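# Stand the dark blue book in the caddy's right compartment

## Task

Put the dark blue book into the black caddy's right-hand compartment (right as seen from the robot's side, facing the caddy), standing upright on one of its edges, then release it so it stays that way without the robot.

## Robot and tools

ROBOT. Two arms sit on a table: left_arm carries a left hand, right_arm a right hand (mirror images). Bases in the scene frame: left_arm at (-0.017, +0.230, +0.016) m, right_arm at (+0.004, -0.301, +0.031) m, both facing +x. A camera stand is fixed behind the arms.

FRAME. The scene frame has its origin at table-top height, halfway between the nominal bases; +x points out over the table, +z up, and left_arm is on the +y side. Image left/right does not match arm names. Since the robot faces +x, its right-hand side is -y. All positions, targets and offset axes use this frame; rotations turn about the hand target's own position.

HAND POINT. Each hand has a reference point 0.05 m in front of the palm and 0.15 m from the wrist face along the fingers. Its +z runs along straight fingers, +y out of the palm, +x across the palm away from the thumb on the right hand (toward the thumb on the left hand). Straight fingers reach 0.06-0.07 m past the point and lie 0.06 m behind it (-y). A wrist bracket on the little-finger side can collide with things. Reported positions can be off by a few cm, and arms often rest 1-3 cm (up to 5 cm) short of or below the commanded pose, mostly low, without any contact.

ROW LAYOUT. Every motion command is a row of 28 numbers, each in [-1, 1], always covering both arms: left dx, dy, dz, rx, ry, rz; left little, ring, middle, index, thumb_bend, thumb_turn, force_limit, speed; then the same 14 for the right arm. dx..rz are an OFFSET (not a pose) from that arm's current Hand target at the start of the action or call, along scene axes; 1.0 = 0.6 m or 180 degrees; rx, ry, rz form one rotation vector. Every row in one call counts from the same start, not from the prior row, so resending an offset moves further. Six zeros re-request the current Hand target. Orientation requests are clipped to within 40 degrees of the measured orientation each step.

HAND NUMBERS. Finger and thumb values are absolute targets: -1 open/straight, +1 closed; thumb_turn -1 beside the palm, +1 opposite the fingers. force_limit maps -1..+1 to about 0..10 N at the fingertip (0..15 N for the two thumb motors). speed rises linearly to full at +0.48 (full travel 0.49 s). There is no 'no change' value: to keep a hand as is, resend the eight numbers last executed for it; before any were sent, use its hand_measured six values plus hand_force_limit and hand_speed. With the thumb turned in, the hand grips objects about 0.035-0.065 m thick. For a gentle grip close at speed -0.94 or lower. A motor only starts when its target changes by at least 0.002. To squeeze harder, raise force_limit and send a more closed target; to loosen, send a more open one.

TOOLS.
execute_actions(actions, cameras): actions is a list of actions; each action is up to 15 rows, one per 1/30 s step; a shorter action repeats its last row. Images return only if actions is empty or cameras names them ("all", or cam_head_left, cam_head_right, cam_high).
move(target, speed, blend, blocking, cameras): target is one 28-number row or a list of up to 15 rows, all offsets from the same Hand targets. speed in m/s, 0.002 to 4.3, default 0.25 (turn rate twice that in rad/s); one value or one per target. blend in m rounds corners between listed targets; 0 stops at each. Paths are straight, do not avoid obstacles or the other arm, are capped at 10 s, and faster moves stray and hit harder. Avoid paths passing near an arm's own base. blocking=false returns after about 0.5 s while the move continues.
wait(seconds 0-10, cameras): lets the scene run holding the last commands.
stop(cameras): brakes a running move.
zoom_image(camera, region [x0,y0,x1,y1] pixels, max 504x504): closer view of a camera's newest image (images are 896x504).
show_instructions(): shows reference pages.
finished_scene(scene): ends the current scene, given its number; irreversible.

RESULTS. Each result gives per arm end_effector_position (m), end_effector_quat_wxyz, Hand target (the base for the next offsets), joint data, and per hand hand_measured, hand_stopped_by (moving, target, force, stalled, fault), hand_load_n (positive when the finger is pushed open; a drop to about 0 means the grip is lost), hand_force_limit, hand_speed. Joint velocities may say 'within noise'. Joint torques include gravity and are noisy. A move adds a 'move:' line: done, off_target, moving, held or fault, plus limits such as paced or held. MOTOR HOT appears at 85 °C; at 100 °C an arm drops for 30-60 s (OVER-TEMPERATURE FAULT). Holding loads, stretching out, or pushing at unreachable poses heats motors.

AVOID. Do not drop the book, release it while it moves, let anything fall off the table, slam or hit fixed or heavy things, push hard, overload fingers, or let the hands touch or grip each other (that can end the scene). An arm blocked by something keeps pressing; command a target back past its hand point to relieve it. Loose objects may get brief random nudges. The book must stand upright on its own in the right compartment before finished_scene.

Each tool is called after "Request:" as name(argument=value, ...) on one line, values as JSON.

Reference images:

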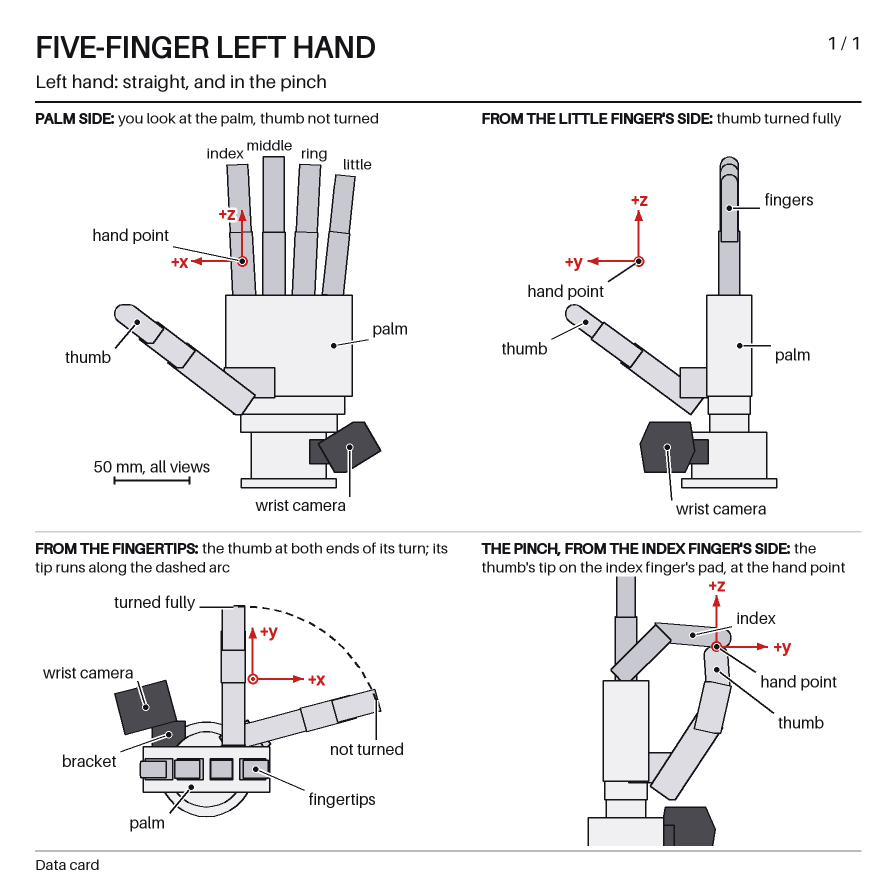

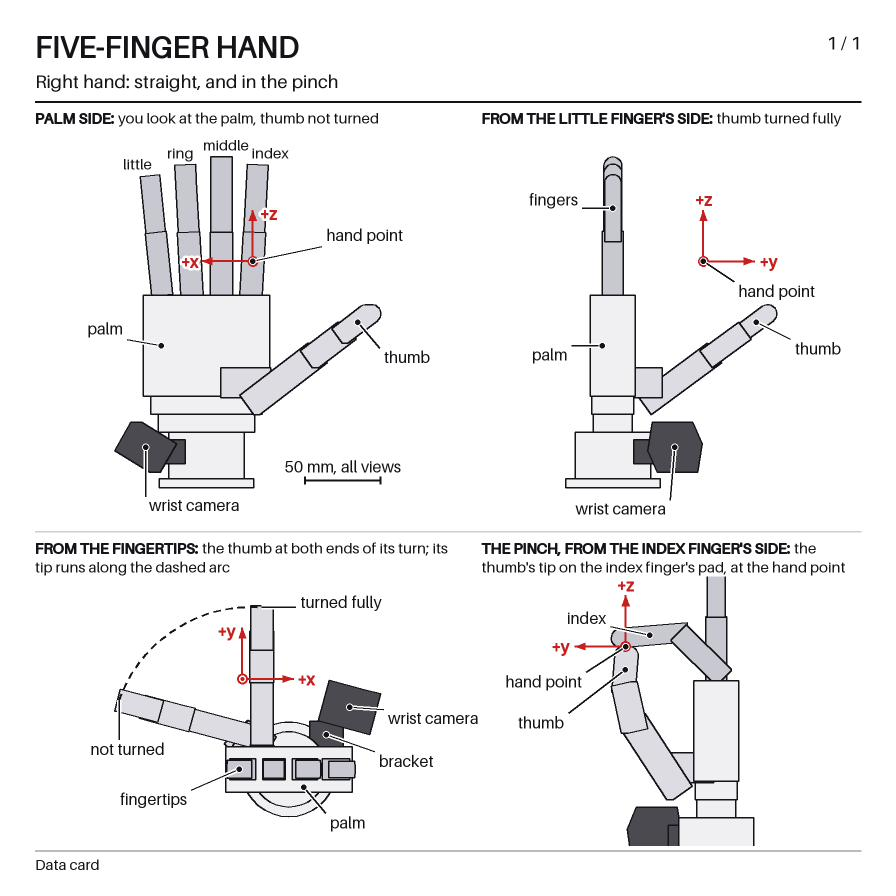

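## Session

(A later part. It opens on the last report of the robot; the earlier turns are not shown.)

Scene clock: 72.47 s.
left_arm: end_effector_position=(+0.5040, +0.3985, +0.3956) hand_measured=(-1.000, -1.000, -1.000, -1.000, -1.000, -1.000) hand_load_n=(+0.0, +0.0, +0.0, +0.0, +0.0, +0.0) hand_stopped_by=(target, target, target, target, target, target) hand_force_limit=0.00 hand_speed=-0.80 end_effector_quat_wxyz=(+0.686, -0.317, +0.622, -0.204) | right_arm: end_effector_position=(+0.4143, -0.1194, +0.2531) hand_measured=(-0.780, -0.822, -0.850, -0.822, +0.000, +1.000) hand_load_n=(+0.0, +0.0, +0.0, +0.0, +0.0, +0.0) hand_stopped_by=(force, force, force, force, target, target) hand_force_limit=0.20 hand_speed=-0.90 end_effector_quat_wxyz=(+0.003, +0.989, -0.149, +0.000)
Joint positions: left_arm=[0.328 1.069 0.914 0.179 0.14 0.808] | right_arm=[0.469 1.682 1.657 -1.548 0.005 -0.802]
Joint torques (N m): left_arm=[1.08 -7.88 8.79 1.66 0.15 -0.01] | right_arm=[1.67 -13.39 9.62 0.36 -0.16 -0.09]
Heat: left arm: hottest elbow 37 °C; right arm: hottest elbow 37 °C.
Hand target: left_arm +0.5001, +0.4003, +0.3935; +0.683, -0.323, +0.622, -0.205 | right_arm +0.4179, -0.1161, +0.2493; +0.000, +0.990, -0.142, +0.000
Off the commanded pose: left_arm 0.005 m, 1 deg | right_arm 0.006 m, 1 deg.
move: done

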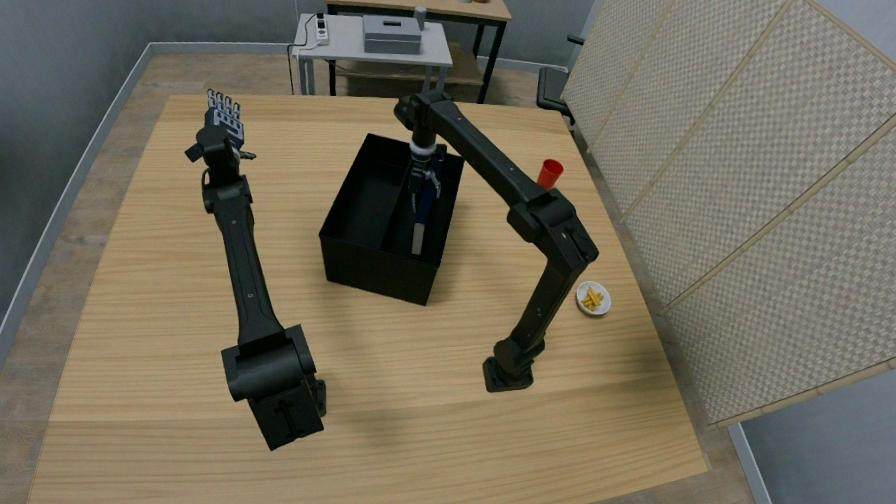

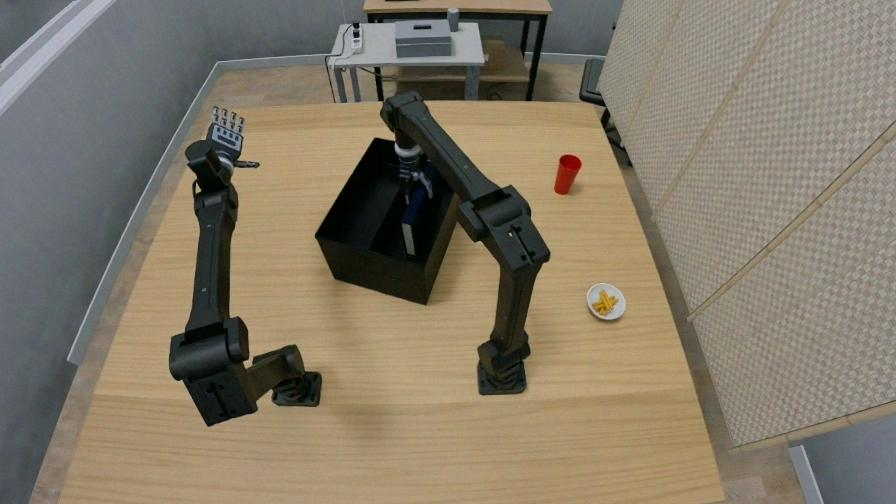

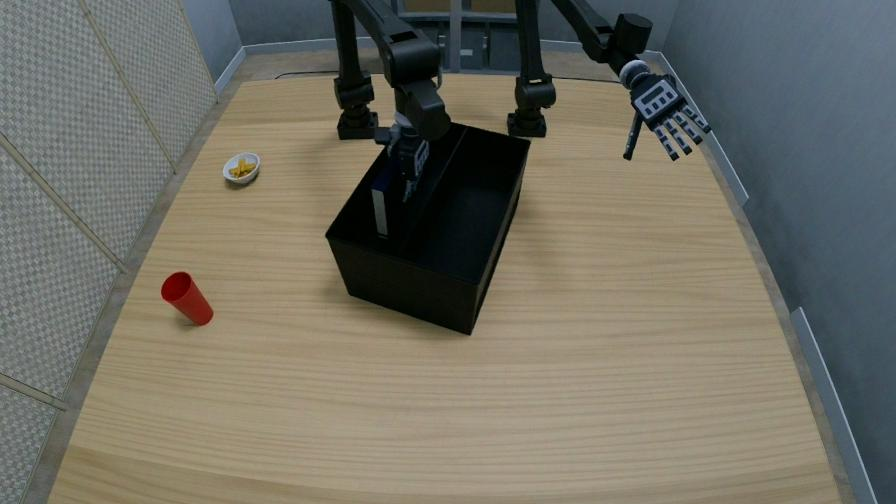

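Request:
move(target=[[0,0,0,0,0,0,-1,-1,-1,-1,-1,-1,0,-0.8,0,0,0,0,0,0,-0.5,-0.5,-0.5,-0.5,0.3,1,-0.3,-0.9],[0,0,0,0,0,0,-1,-1,-1,-1,-1,-1,0,-0.8,0,0,0,0,0,0,-1,-1,-1,-1,0.3,1,-0.3,-0.85]], speed=0.06, cameras=["all"])

Request:
zoom_image(camera="cam_high", region=[320, 100, 480, 280])

Request:
zoom_image(camera="cam_head_left", region=[340, 120, 500, 300])

Scene clock: 74.83 s.
left_arm: end_effector_position=(+0.5040, +0.3985, +0.3956) hand_measured=(-1.000, -1.000, -1.000, -1.000, -1.000, -1.000) hand_load_n=(+0.0, +0.0, +0.0, +0.0, +0.0, +0.0) hand_stopped_by=(target, target, target, target, target, target) hand_force_limit=0.00 hand_speed=-0.80 end_effector_quat_wxyz=(+0.686, -0.317, +0.622, -0.204) | right_arm: end_effector_position=(+0.4143, -0.1194, +0.2531) hand_measured=(-1.000, -1.000, -1.000, -1.000, +0.120, +1.000) hand_load_n=(+0.0, +0.0, +0.0, -0.5, +5.5, +0.5) hand_stopped_by=(target, target, target, target, force, target) hand_force_limit=-0.30 hand_speed=-0.85 end_effector_quat_wxyz=(+0.003, +0.989, -0.149, +0.000)
Joint positions: left_arm=[0.328 1.069 0.914 0.179 0.14 0.808] | right_arm=[0.469 1.682 1.657 -1.548 0.005 -0.802]
Joint torques (N m): left_arm=[1.14 -7.94 8.79 1.68 0.16 -0.01] | right_arm=[1.55 -13.27 9.63 0.39 -0.17 -0.09]
Heat: left arm: hottest elbow 37 °C; right arm: hottest elbow 37 °C.
Hand target: left_arm +0.5001, +0.4003, +0.3935; +0.683, -0.323, +0.622, -0.205 | right_arm +0.4179, -0.1161, +0.2493; +0.000, +0.990, -0.142, +0.000
Off the commanded pose: left_arm 0.005 m, 1 deg | right_arm 0.006 m, 1 deg.
move: done

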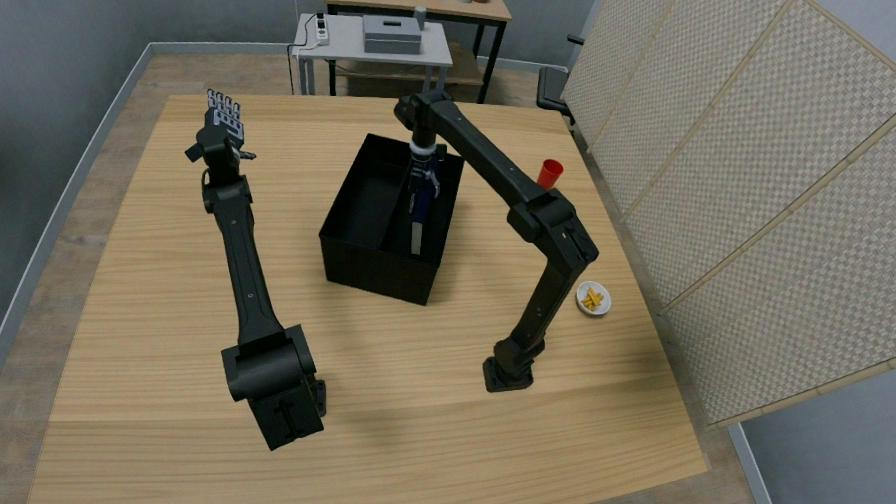

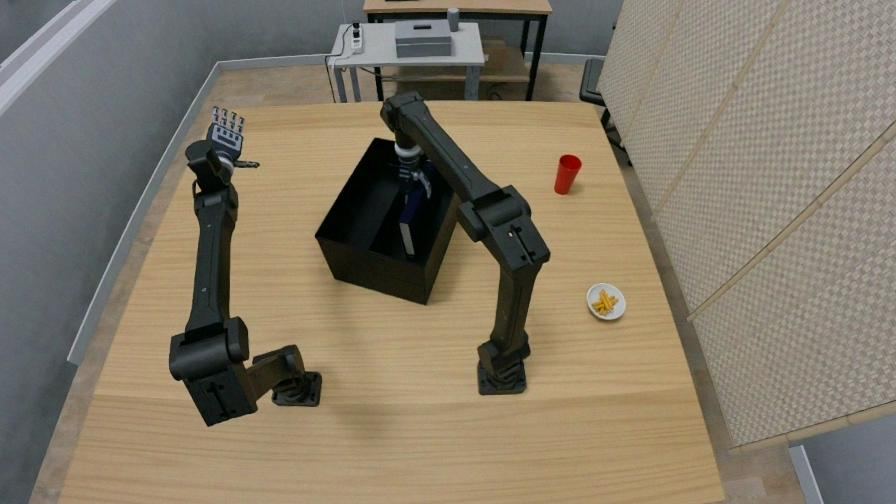

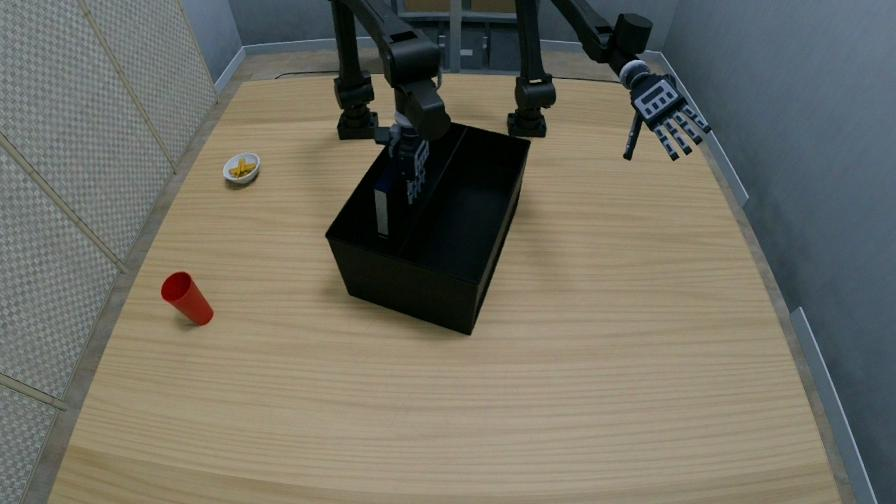

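Scaled by 2.800 from the camera's 896x504 image, which has a finer 1280x720 frame.

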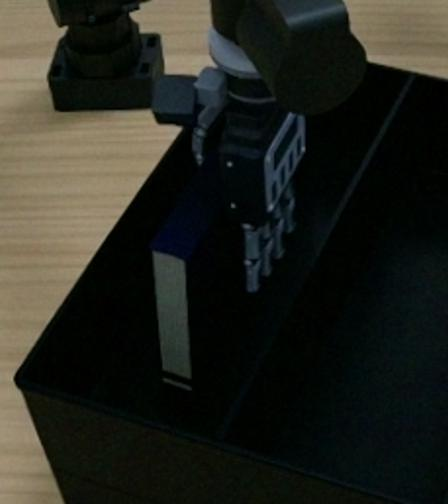

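Scaled by 2.800 from the camera's 896x504 image, which has a finer 1280x720 frame.

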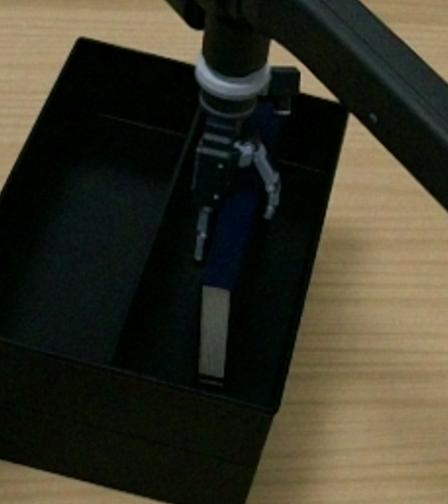

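Request:
move(target=[0,0,0,0,0,0,-1,-1,-1,-1,-1,-1,0,-0.8,0,0,0,0,0,0,-1,-1,-1,-1,-0.05,1,-0.3,-0.9], speed=0.06, cameras=["all"])

Request:
zoom_image(camera="cam_high", region=[320, 100, 480, 280])

Request:
zoom_image(camera="cam_head_left", region=[340, 120, 500, 300])

Scene clock: 76.90 s.
left_arm: end_effector_position=(+0.5040, +0.3985, +0.3956) hand_measured=(-1.000, -1.000, -1.000, -1.000, -1.000, -1.000) hand_load_n=(+0.0, +0.0, +0.0, -0.5, +0.0, +0.0) hand_stopped_by=(target, target, target, target, target, target) hand_force_limit=0.00 hand_speed=-0.80 end_effector_quat_wxyz=(+0.686, -0.317, +0.622, -0.204) | right_arm: end_effector_position=(+0.4143, -0.1193, +0.2531) hand_measured=(-1.000, -1.000, -1.000, -1.000, -0.050, +1.000) hand_load_n=(+0.0, +0.0, +0.0, +0.0, +0.0, +0.0) hand_stopped_by=(target, target, target, target, target, target) hand_force_limit=-0.30 hand_speed=-0.90 end_effector_quat_wxyz=(+0.002, +0.989, -0.149, +0.000)
Joint positions: left_arm=[0.328 1.069 0.914 0.179 0.14 0.808] | right_arm=[0.469 1.682 1.657 -1.548 0.004 -0.802]
Joint torques (N m): left_arm=[1.2 -7.88 8.77 1.68 0.16 -0.01] | right_arm=[1.61 -13.33 9.57 0.35 -0.16 -0.1]
Heat: left arm: hottest elbow 37 °C; right arm: hottest elbow 37 °C.
Hand target: left_arm +0.5001, +0.4003, +0.3935; +0.683, -0.323, +0.622, -0.205 | right_arm +0.4179, -0.1161, +0.2493; +0.000, +0.990, -0.142, +0.000
Off the commanded pose: left_arm 0.005 m, 1 deg | right_arm 0.006 m, 1 deg.
move: done

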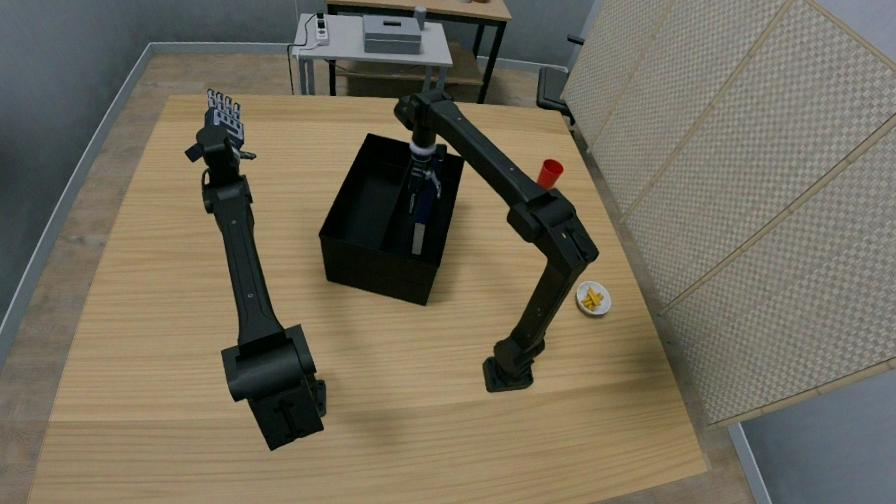

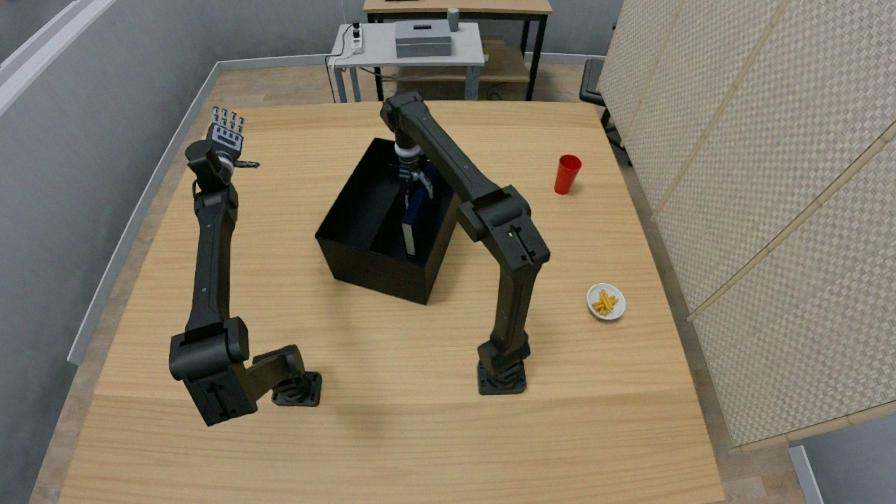

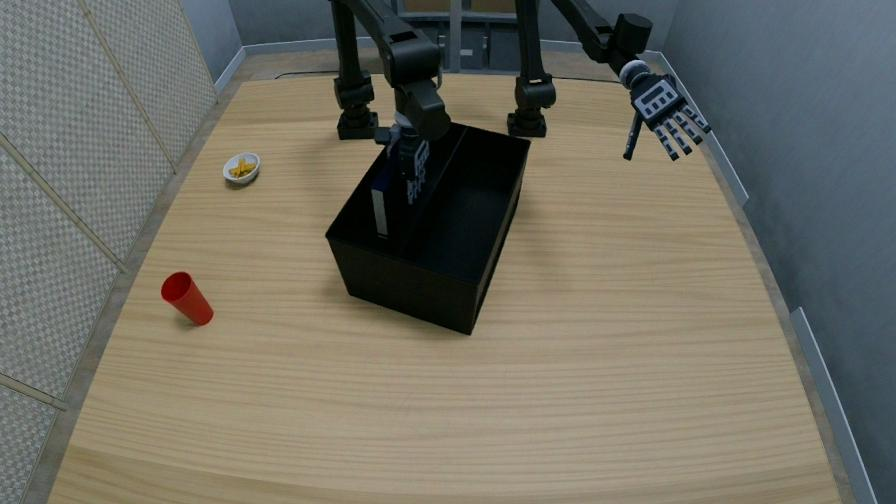

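Scaled by 2.800 from the camera's 896x504 image, which has a finer 1280x720 frame.

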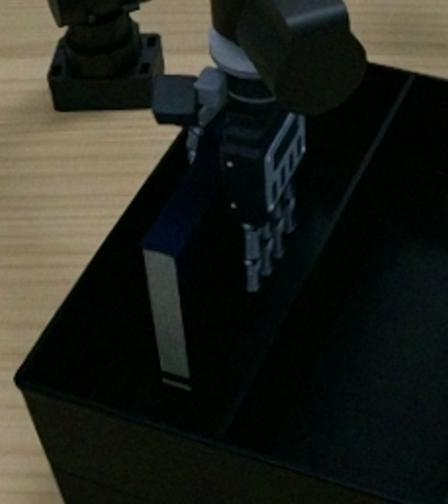

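Scaled by 2.800 from the camera's 896x504 image, which has a finer 1280x720 frame.

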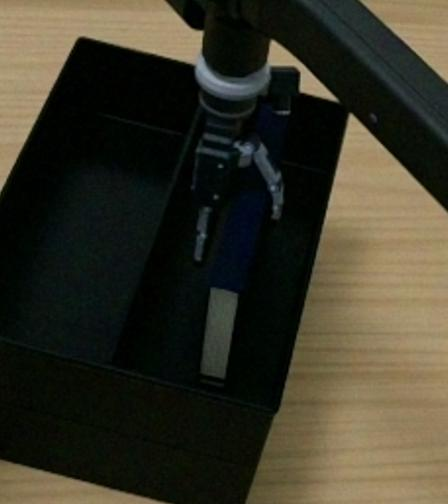

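Request:
move(target=[0,0,0,0,0,0,-1,-1,-1,-1,-1,-1,0,-0.8,0,0,0,0,0,0,-1,-1,-1,-1,-0.2,1,-0.3,-0.9], speed=0.06, cameras=["cam_head_left","cam_high"])

Request:
zoom_image(camera="cam_high", region=[320, 100, 480, 280])

Request:
zoom_image(camera="cam_head_left", region=[340, 120, 500, 300])

Scene clock: 78.87 s.
left_arm: end_effector_position=(+0.5040, +0.3985, +0.3956) hand_measured=(-1.000, -1.000, -1.000, -1.000, -1.000, -1.000) hand_load_n=(+0.0, +0.0, +0.0, +0.0, +0.0, -0.5) hand_stopped_by=(target, target, target, target, target, target) hand_force_limit=0.00 hand_speed=-0.80 end_effector_quat_wxyz=(+0.686, -0.317, +0.622, -0.204) | right_arm: end_effector_position=(+0.4143, -0.1193, +0.2531) hand_measured=(-1.000, -1.000, -1.000, -1.000, -0.200, +1.000) hand_load_n=(+0.0, +0.0, +0.0, +0.0, +0.0, +0.0) hand_stopped_by=(target, target, target, target, target, target) hand_force_limit=-0.30 hand_speed=-0.90 end_effector_quat_wxyz=(+0.002, +0.989, -0.149, +0.000)
Joint positions: left_arm=[0.328 1.069 0.914 0.179 0.14 0.808] | right_arm=[0.469 1.682 1.657 -1.548 0.004 -0.802]
Joint torques (N m): left_arm=[1.14 -8.06 8.8 1.66 0.16 -0.01] | right_arm=[1.55 -13.33 9.59 0.36 -0.15 -0.09]
Heat: left arm: hottest elbow 37 °C; right arm: hottest elbow 37 °C.
Hand target: left_arm +0.5001, +0.4003, +0.3935; +0.683, -0.323, +0.622, -0.205 | right_arm +0.4179, -0.1162, +0.2493; +0.000, +0.990, -0.142, +0.000
Off the commanded pose: left_arm 0.005 m, 1 deg | right_arm 0.006 m, 1 deg.
move: done
Images, in order (width x height): cam_head_left 896x504, cam_high 896x504.

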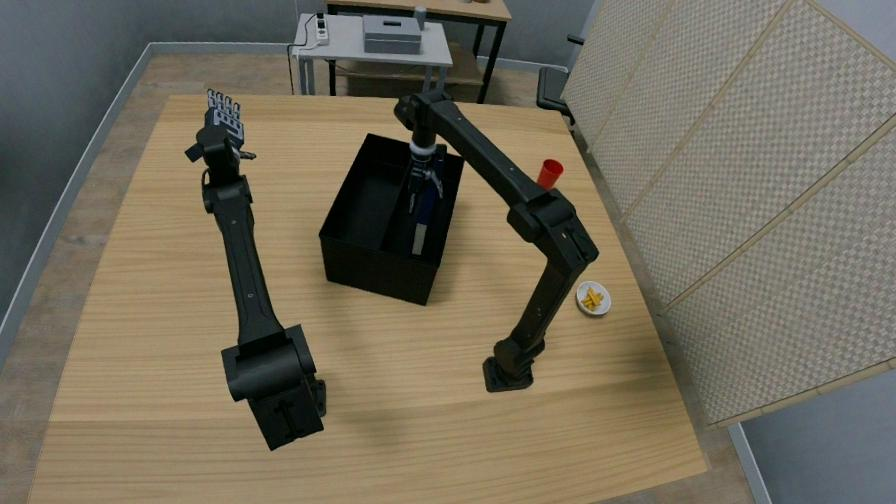

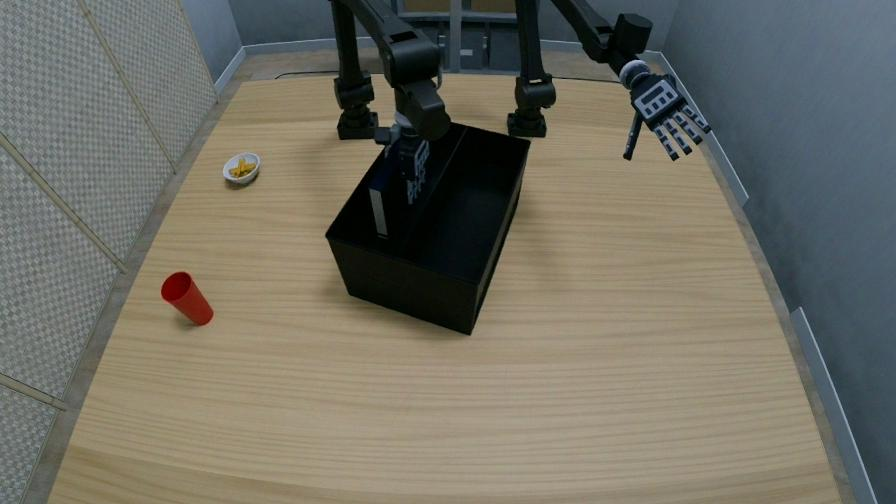

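Scaled by 2.800 from the camera's 896x504 image, which has a finer 1280x720 frame.

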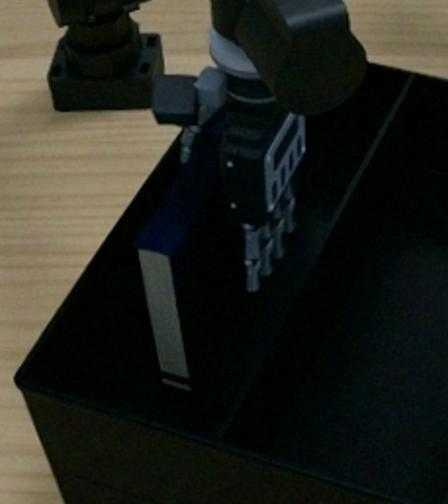

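Scaled by 2.800 from the camera's 896x504 image, which has a finer 1280x720 frame.

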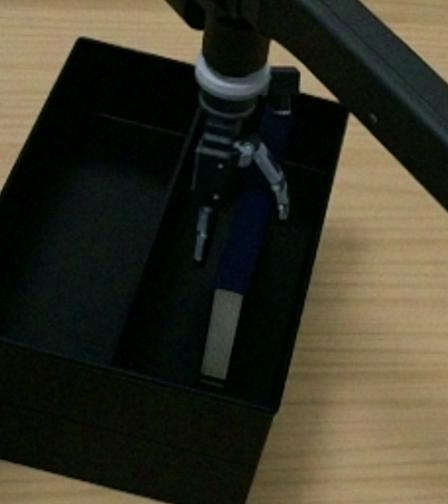

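Request:
move(target=[0,0,0,0,0,0,-1,-1,-1,-1,-1,-1,0,-0.8,0,0,0,0,0,0,-1,-1,-1,-1,-0.4,1,-0.3,-0.85], speed=0.06, cameras=["cam_head_left","cam_high"])

Request:
zoom_image(camera="cam_high", region=[320, 100, 480, 280])

Request:
zoom_image(camera="cam_head_left", region=[340, 120, 500, 300])

Scene clock: 80.50 s.
left_arm: end_effector_position=(+0.5040, +0.3985, +0.3956) hand_measured=(-1.000, -1.000, -1.000, -1.000, -1.000, -1.000) hand_load_n=(+0.0, +0.0, +0.0, +0.0, +0.0, +0.0) hand_stopped_by=(target, target, target, target, target, target) hand_force_limit=0.00 hand_speed=-0.80 end_effector_quat_wxyz=(+0.686, -0.317, +0.622, -0.204) | right_arm: end_effector_position=(+0.4142, -0.1191, +0.2531) hand_measured=(-1.000, -1.000, -1.000, -1.000, -0.400, +1.000) hand_load_n=(+0.0, +0.0, +0.0, +0.0, +0.0, +0.0) hand_stopped_by=(target, target, target, target, target, target) hand_force_limit=-0.30 hand_speed=-0.85 end_effector_quat_wxyz=(+0.002, +0.989, -0.149, +0.000)
Joint positions: left_arm=[0.328 1.069 0.914 0.179 0.14 0.808] | right_arm=[0.469 1.682 1.657 -1.548 0.003 -0.802]
Joint torques (N m): left_arm=[1.2 -7.88 8.83 1.65 0.16 -0.02] | right_arm=[1.79 -13.33 9.61 0.32 -0.11 -0.09]
Heat: left arm: hottest elbow 37 °C; right arm: hottest elbow 37 °C.
Hand target: left_arm +0.5001, +0.4003, +0.3935; +0.683, -0.323, +0.622, -0.205 | right_arm +0.4179, -0.1162, +0.2493; +0.000, +0.990, -0.142, +0.000
Off the commanded pose: left_arm 0.005 m, 1 deg | right_arm 0.006 m, 1 deg.
move: done
Images, in order (width x height): cam_head_left 896x504, cam_high 896x504.

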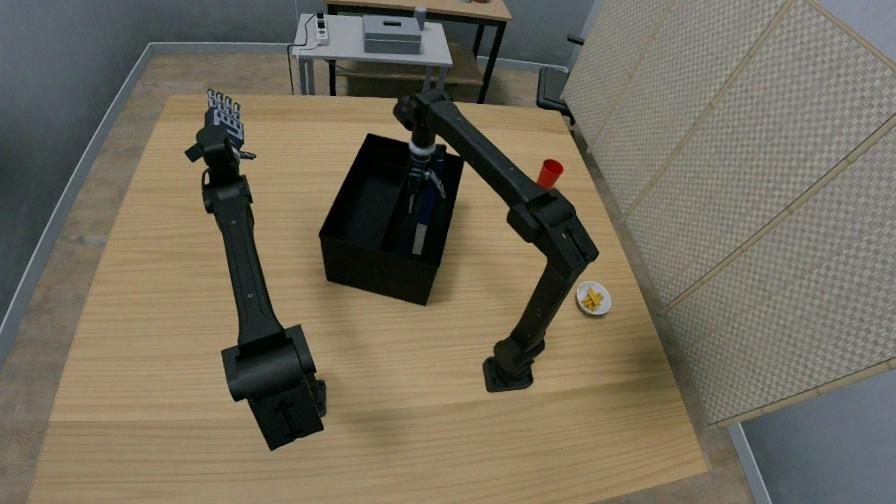

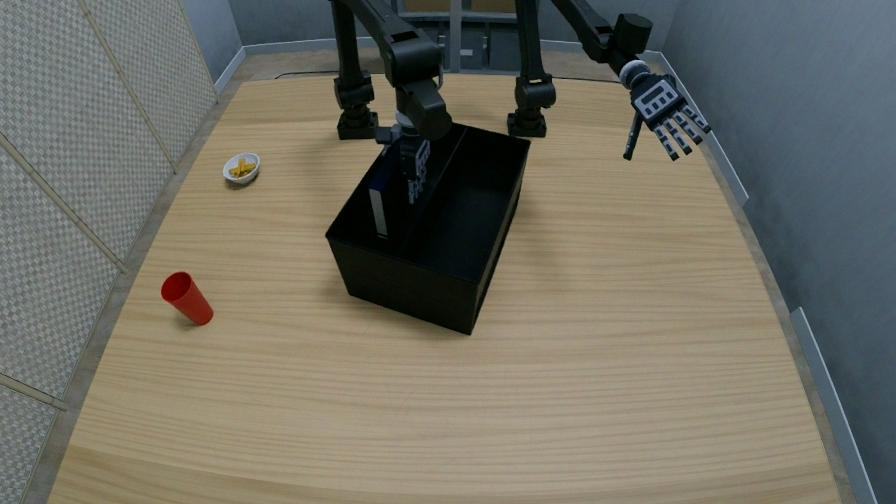

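Scaled by 2.800 from the camera's 896x504 image, which has a finer 1280x720 frame.

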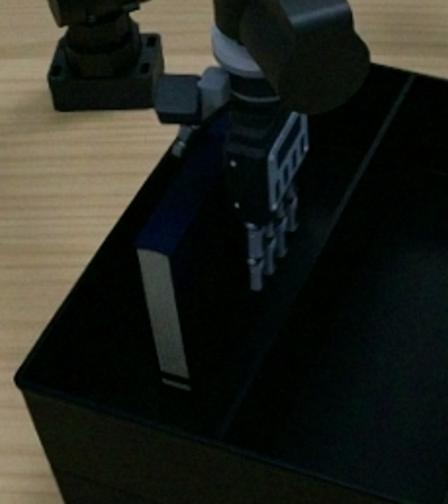

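Scaled by 2.800 from the camera's 896x504 image, which has a finer 1280x720 frame.

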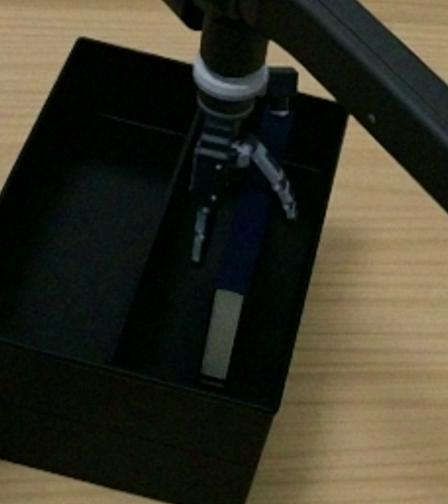

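Request:
move(target=[[0,0,0,0,0,0,-1,-1,-1,-1,-1,-1,0,-0.8,0.006,0.018,0.003,0,0,0,-1,-1,-1,-1,-0.4,1,-0.3,-0.85],[0,0,0,0,0,0,-1,-1,-1,-1,-1,-1,0,-0.8,0.01,0.02,0.1,0,0,0,-1,-1,-1,-1,-0.4,1,-0.3,-0.85]], speed=[0.06,0.08], cameras=["cam_head_left","cam_high"])

Request:
zoom_image(camera="cam_high", region=[320, 100, 480, 280])

Request:
zoom_image(camera="cam_head_left", region=[340, 120, 500, 300])

Scene clock: 83.00 s.
left_arm: end_effector_position=(+0.5040, +0.3985, +0.3956) hand_measured=(-1.000, -1.000, -1.000, -1.000, -1.000, -1.000) hand_load_n=(+0.0, +0.0, +0.0, +0.0, +0.0, +0.0) hand_stopped_by=(target, target, target, target, target, target) hand_force_limit=0.00 hand_speed=-0.80 end_effector_quat_wxyz=(+0.686, -0.317, +0.622, -0.204) | right_arm: end_effector_position=(+0.4149, -0.1135, +0.3007) hand_measured=(-1.000, -1.000, -1.000, -1.000, -0.400, +1.000) hand_load_n=(+0.0, +0.0, +0.0, +0.0, +0.0, -0.5) hand_stopped_by=(target, target, target, target, target, target) hand_force_limit=-0.30 hand_speed=-0.85 end_effector_quat_wxyz=(+0.003, +0.990, -0.144, -0.001)
Joint positions: left_arm=[0.328 1.069 0.914 0.179 0.14 0.808] | right_arm=[0.479 1.698 1.801 -1.68 0.003 -0.802]
Joint torques (N m): left_arm=[1.2 -7.82 8.8 1.65 0.15 0] | right_arm=[2.02 -12.81 13.41 -0.43 -0.08 0.08]
Heat: left arm: hottest elbow 37 °C; right arm: hottest elbow 37 °C.
Hand target: left_arm +0.5001, +0.4003, +0.3935; +0.683, -0.323, +0.622, -0.205 | right_arm +0.4238, -0.1041, +0.3093; +0.000, +0.990, -0.142, +0.000
Off the commanded pose: left_arm 0.005 m, 1 deg | right_arm 0.016 m, 0 deg.
joint sent to its limit (right arm) — joint 4 (wrist pitch), lower limit. The joint targets still meet the commanded pose.
move: off_target (right_arm)
Images, in order (width x height): cam_head_left 896x504, cam_high 896x504.

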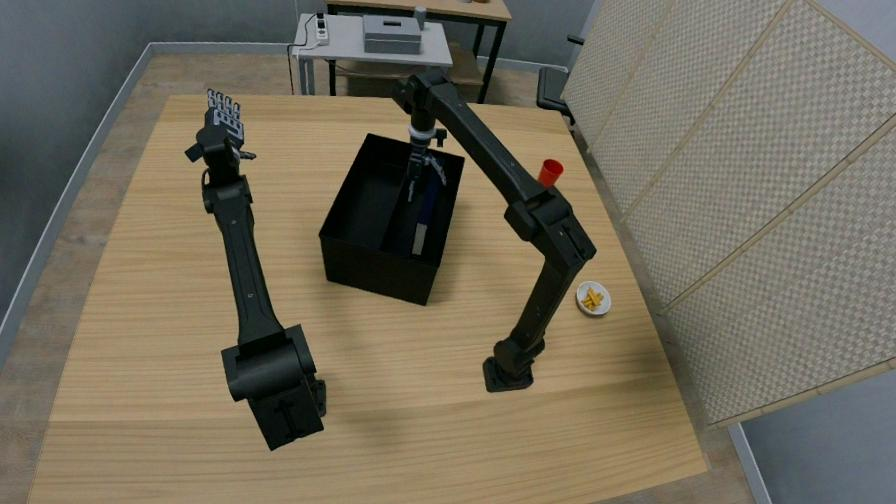

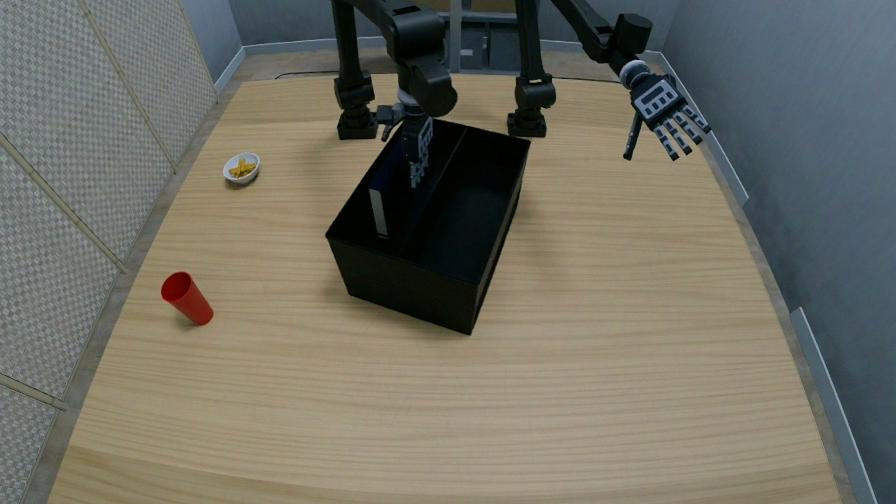

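Scaled by 2.800 from the camera's 896x504 image, which has a finer 1280x720 frame.

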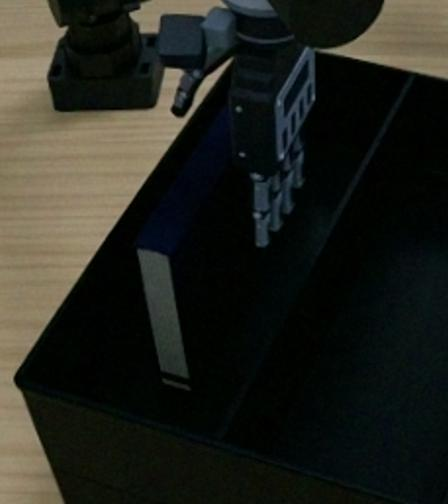

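Scaled by 2.800 from the camera's 896x504 image, which has a finer 1280x720 frame.

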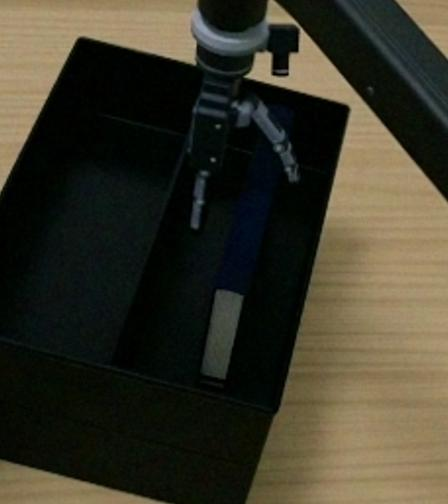

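Request:
move(target=[0,0,0,0,0,0,-1,-1,-1,-1,-1,-1,0,-0.8,0,0.02,0.22,0,0,0,-1,-1,-1,-1,-0.4,1,-0.3,-0.85], speed=0.12, cameras=["cam_head_left","cam_high"])

Request:
zoom_image(camera="cam_high", region=[320, 100, 480, 280])

Scene clock: 84.80 s.
left_arm: end_effector_position=(+0.5040, +0.3985, +0.3956) hand_measured=(-1.000, -1.000, -1.000, -1.000, -1.000, -1.000) hand_load_n=(+0.0, +0.0, -0.5, +0.0, +0.0, -0.5) hand_stopped_by=(target, target, target, target, target, target) hand_force_limit=0.00 hand_speed=-0.80 end_effector_quat_wxyz=(+0.686, -0.317, +0.622, -0.204) | right_arm: end_effector_position=(+0.4256, -0.0960, +0.4153) hand_measured=(-1.000, -1.000, -1.000, -1.000, -0.400, +1.000) hand_load_n=(+0.0, +0.0, +0.0, +0.0, +0.0, +0.0) hand_stopped_by=(target, target, target, target, target, target) hand_force_limit=-0.30 hand_speed=-0.85 end_effector_quat_wxyz=(-0.081, +0.980, -0.132, +0.125)
Joint positions: left_arm=[0.328 1.069 0.914 0.179 0.14 0.808] | right_arm=[0.508 1.599 2.007 -1.68 0.02 -0.799]
Joint torques (N m): left_arm=[1.2 -8 8.79 1.66 0.16 -0.01] | right_arm=[2.14 -14.04 13.31 0.13 0.1 0.18]
Heat: left arm: hottest elbow 37 °C; right arm: hottest elbow 38 °C.
Hand target: left_arm +0.5001, +0.4003, +0.3935; +0.683, -0.323, +0.622, -0.205 | right_arm +0.4239, -0.0922, +0.4413; +0.000, +0.990, -0.142, +0.000
Off the commanded pose: left_arm 0.005 m, 1 deg | right_arm 0.026 m, 17 deg.
joint sent to its limit (right arm) — joint 4 (wrist pitch), lower limit. The joint targets are off in orientation, not in position.
move: off_target (right_arm)
Images, in order (width x height): cam_head_left 896x504, cam_high 896x504.

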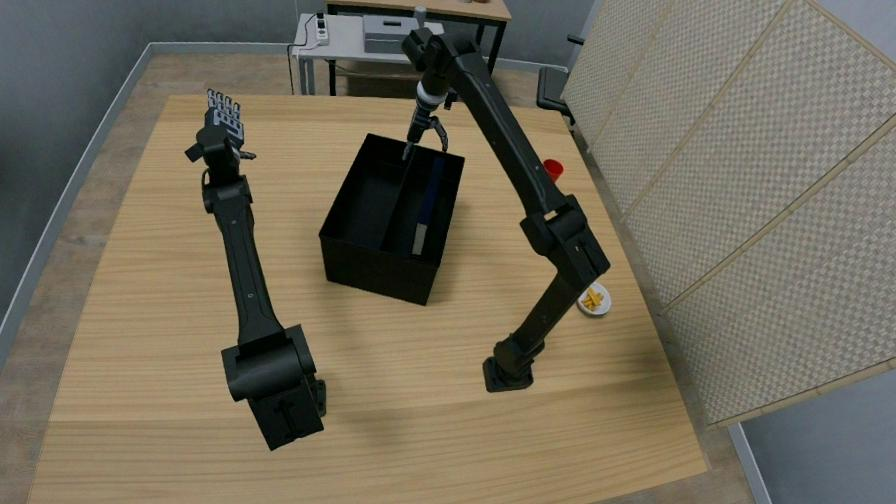

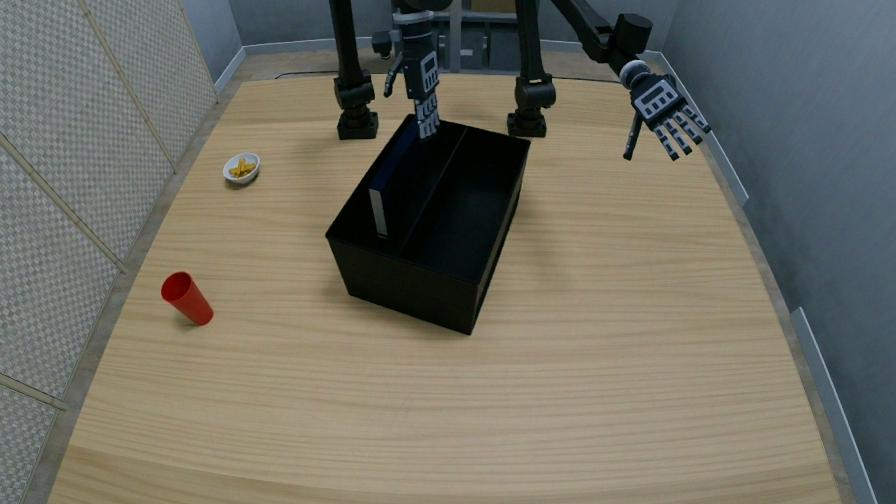

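Scaled by 2.800 from the camera's 896x504 image, which has a finer 1280x720 frame.

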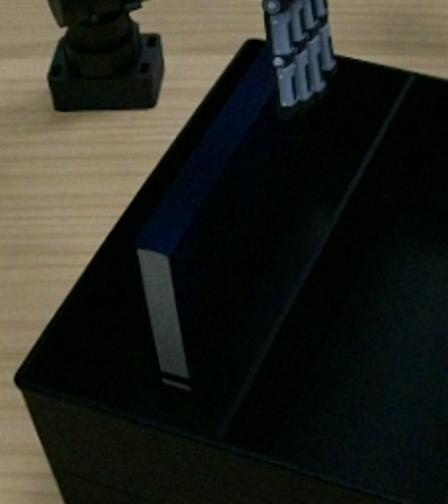

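Request:
finished_scene(scene=2)

The scene is finished: the task was done.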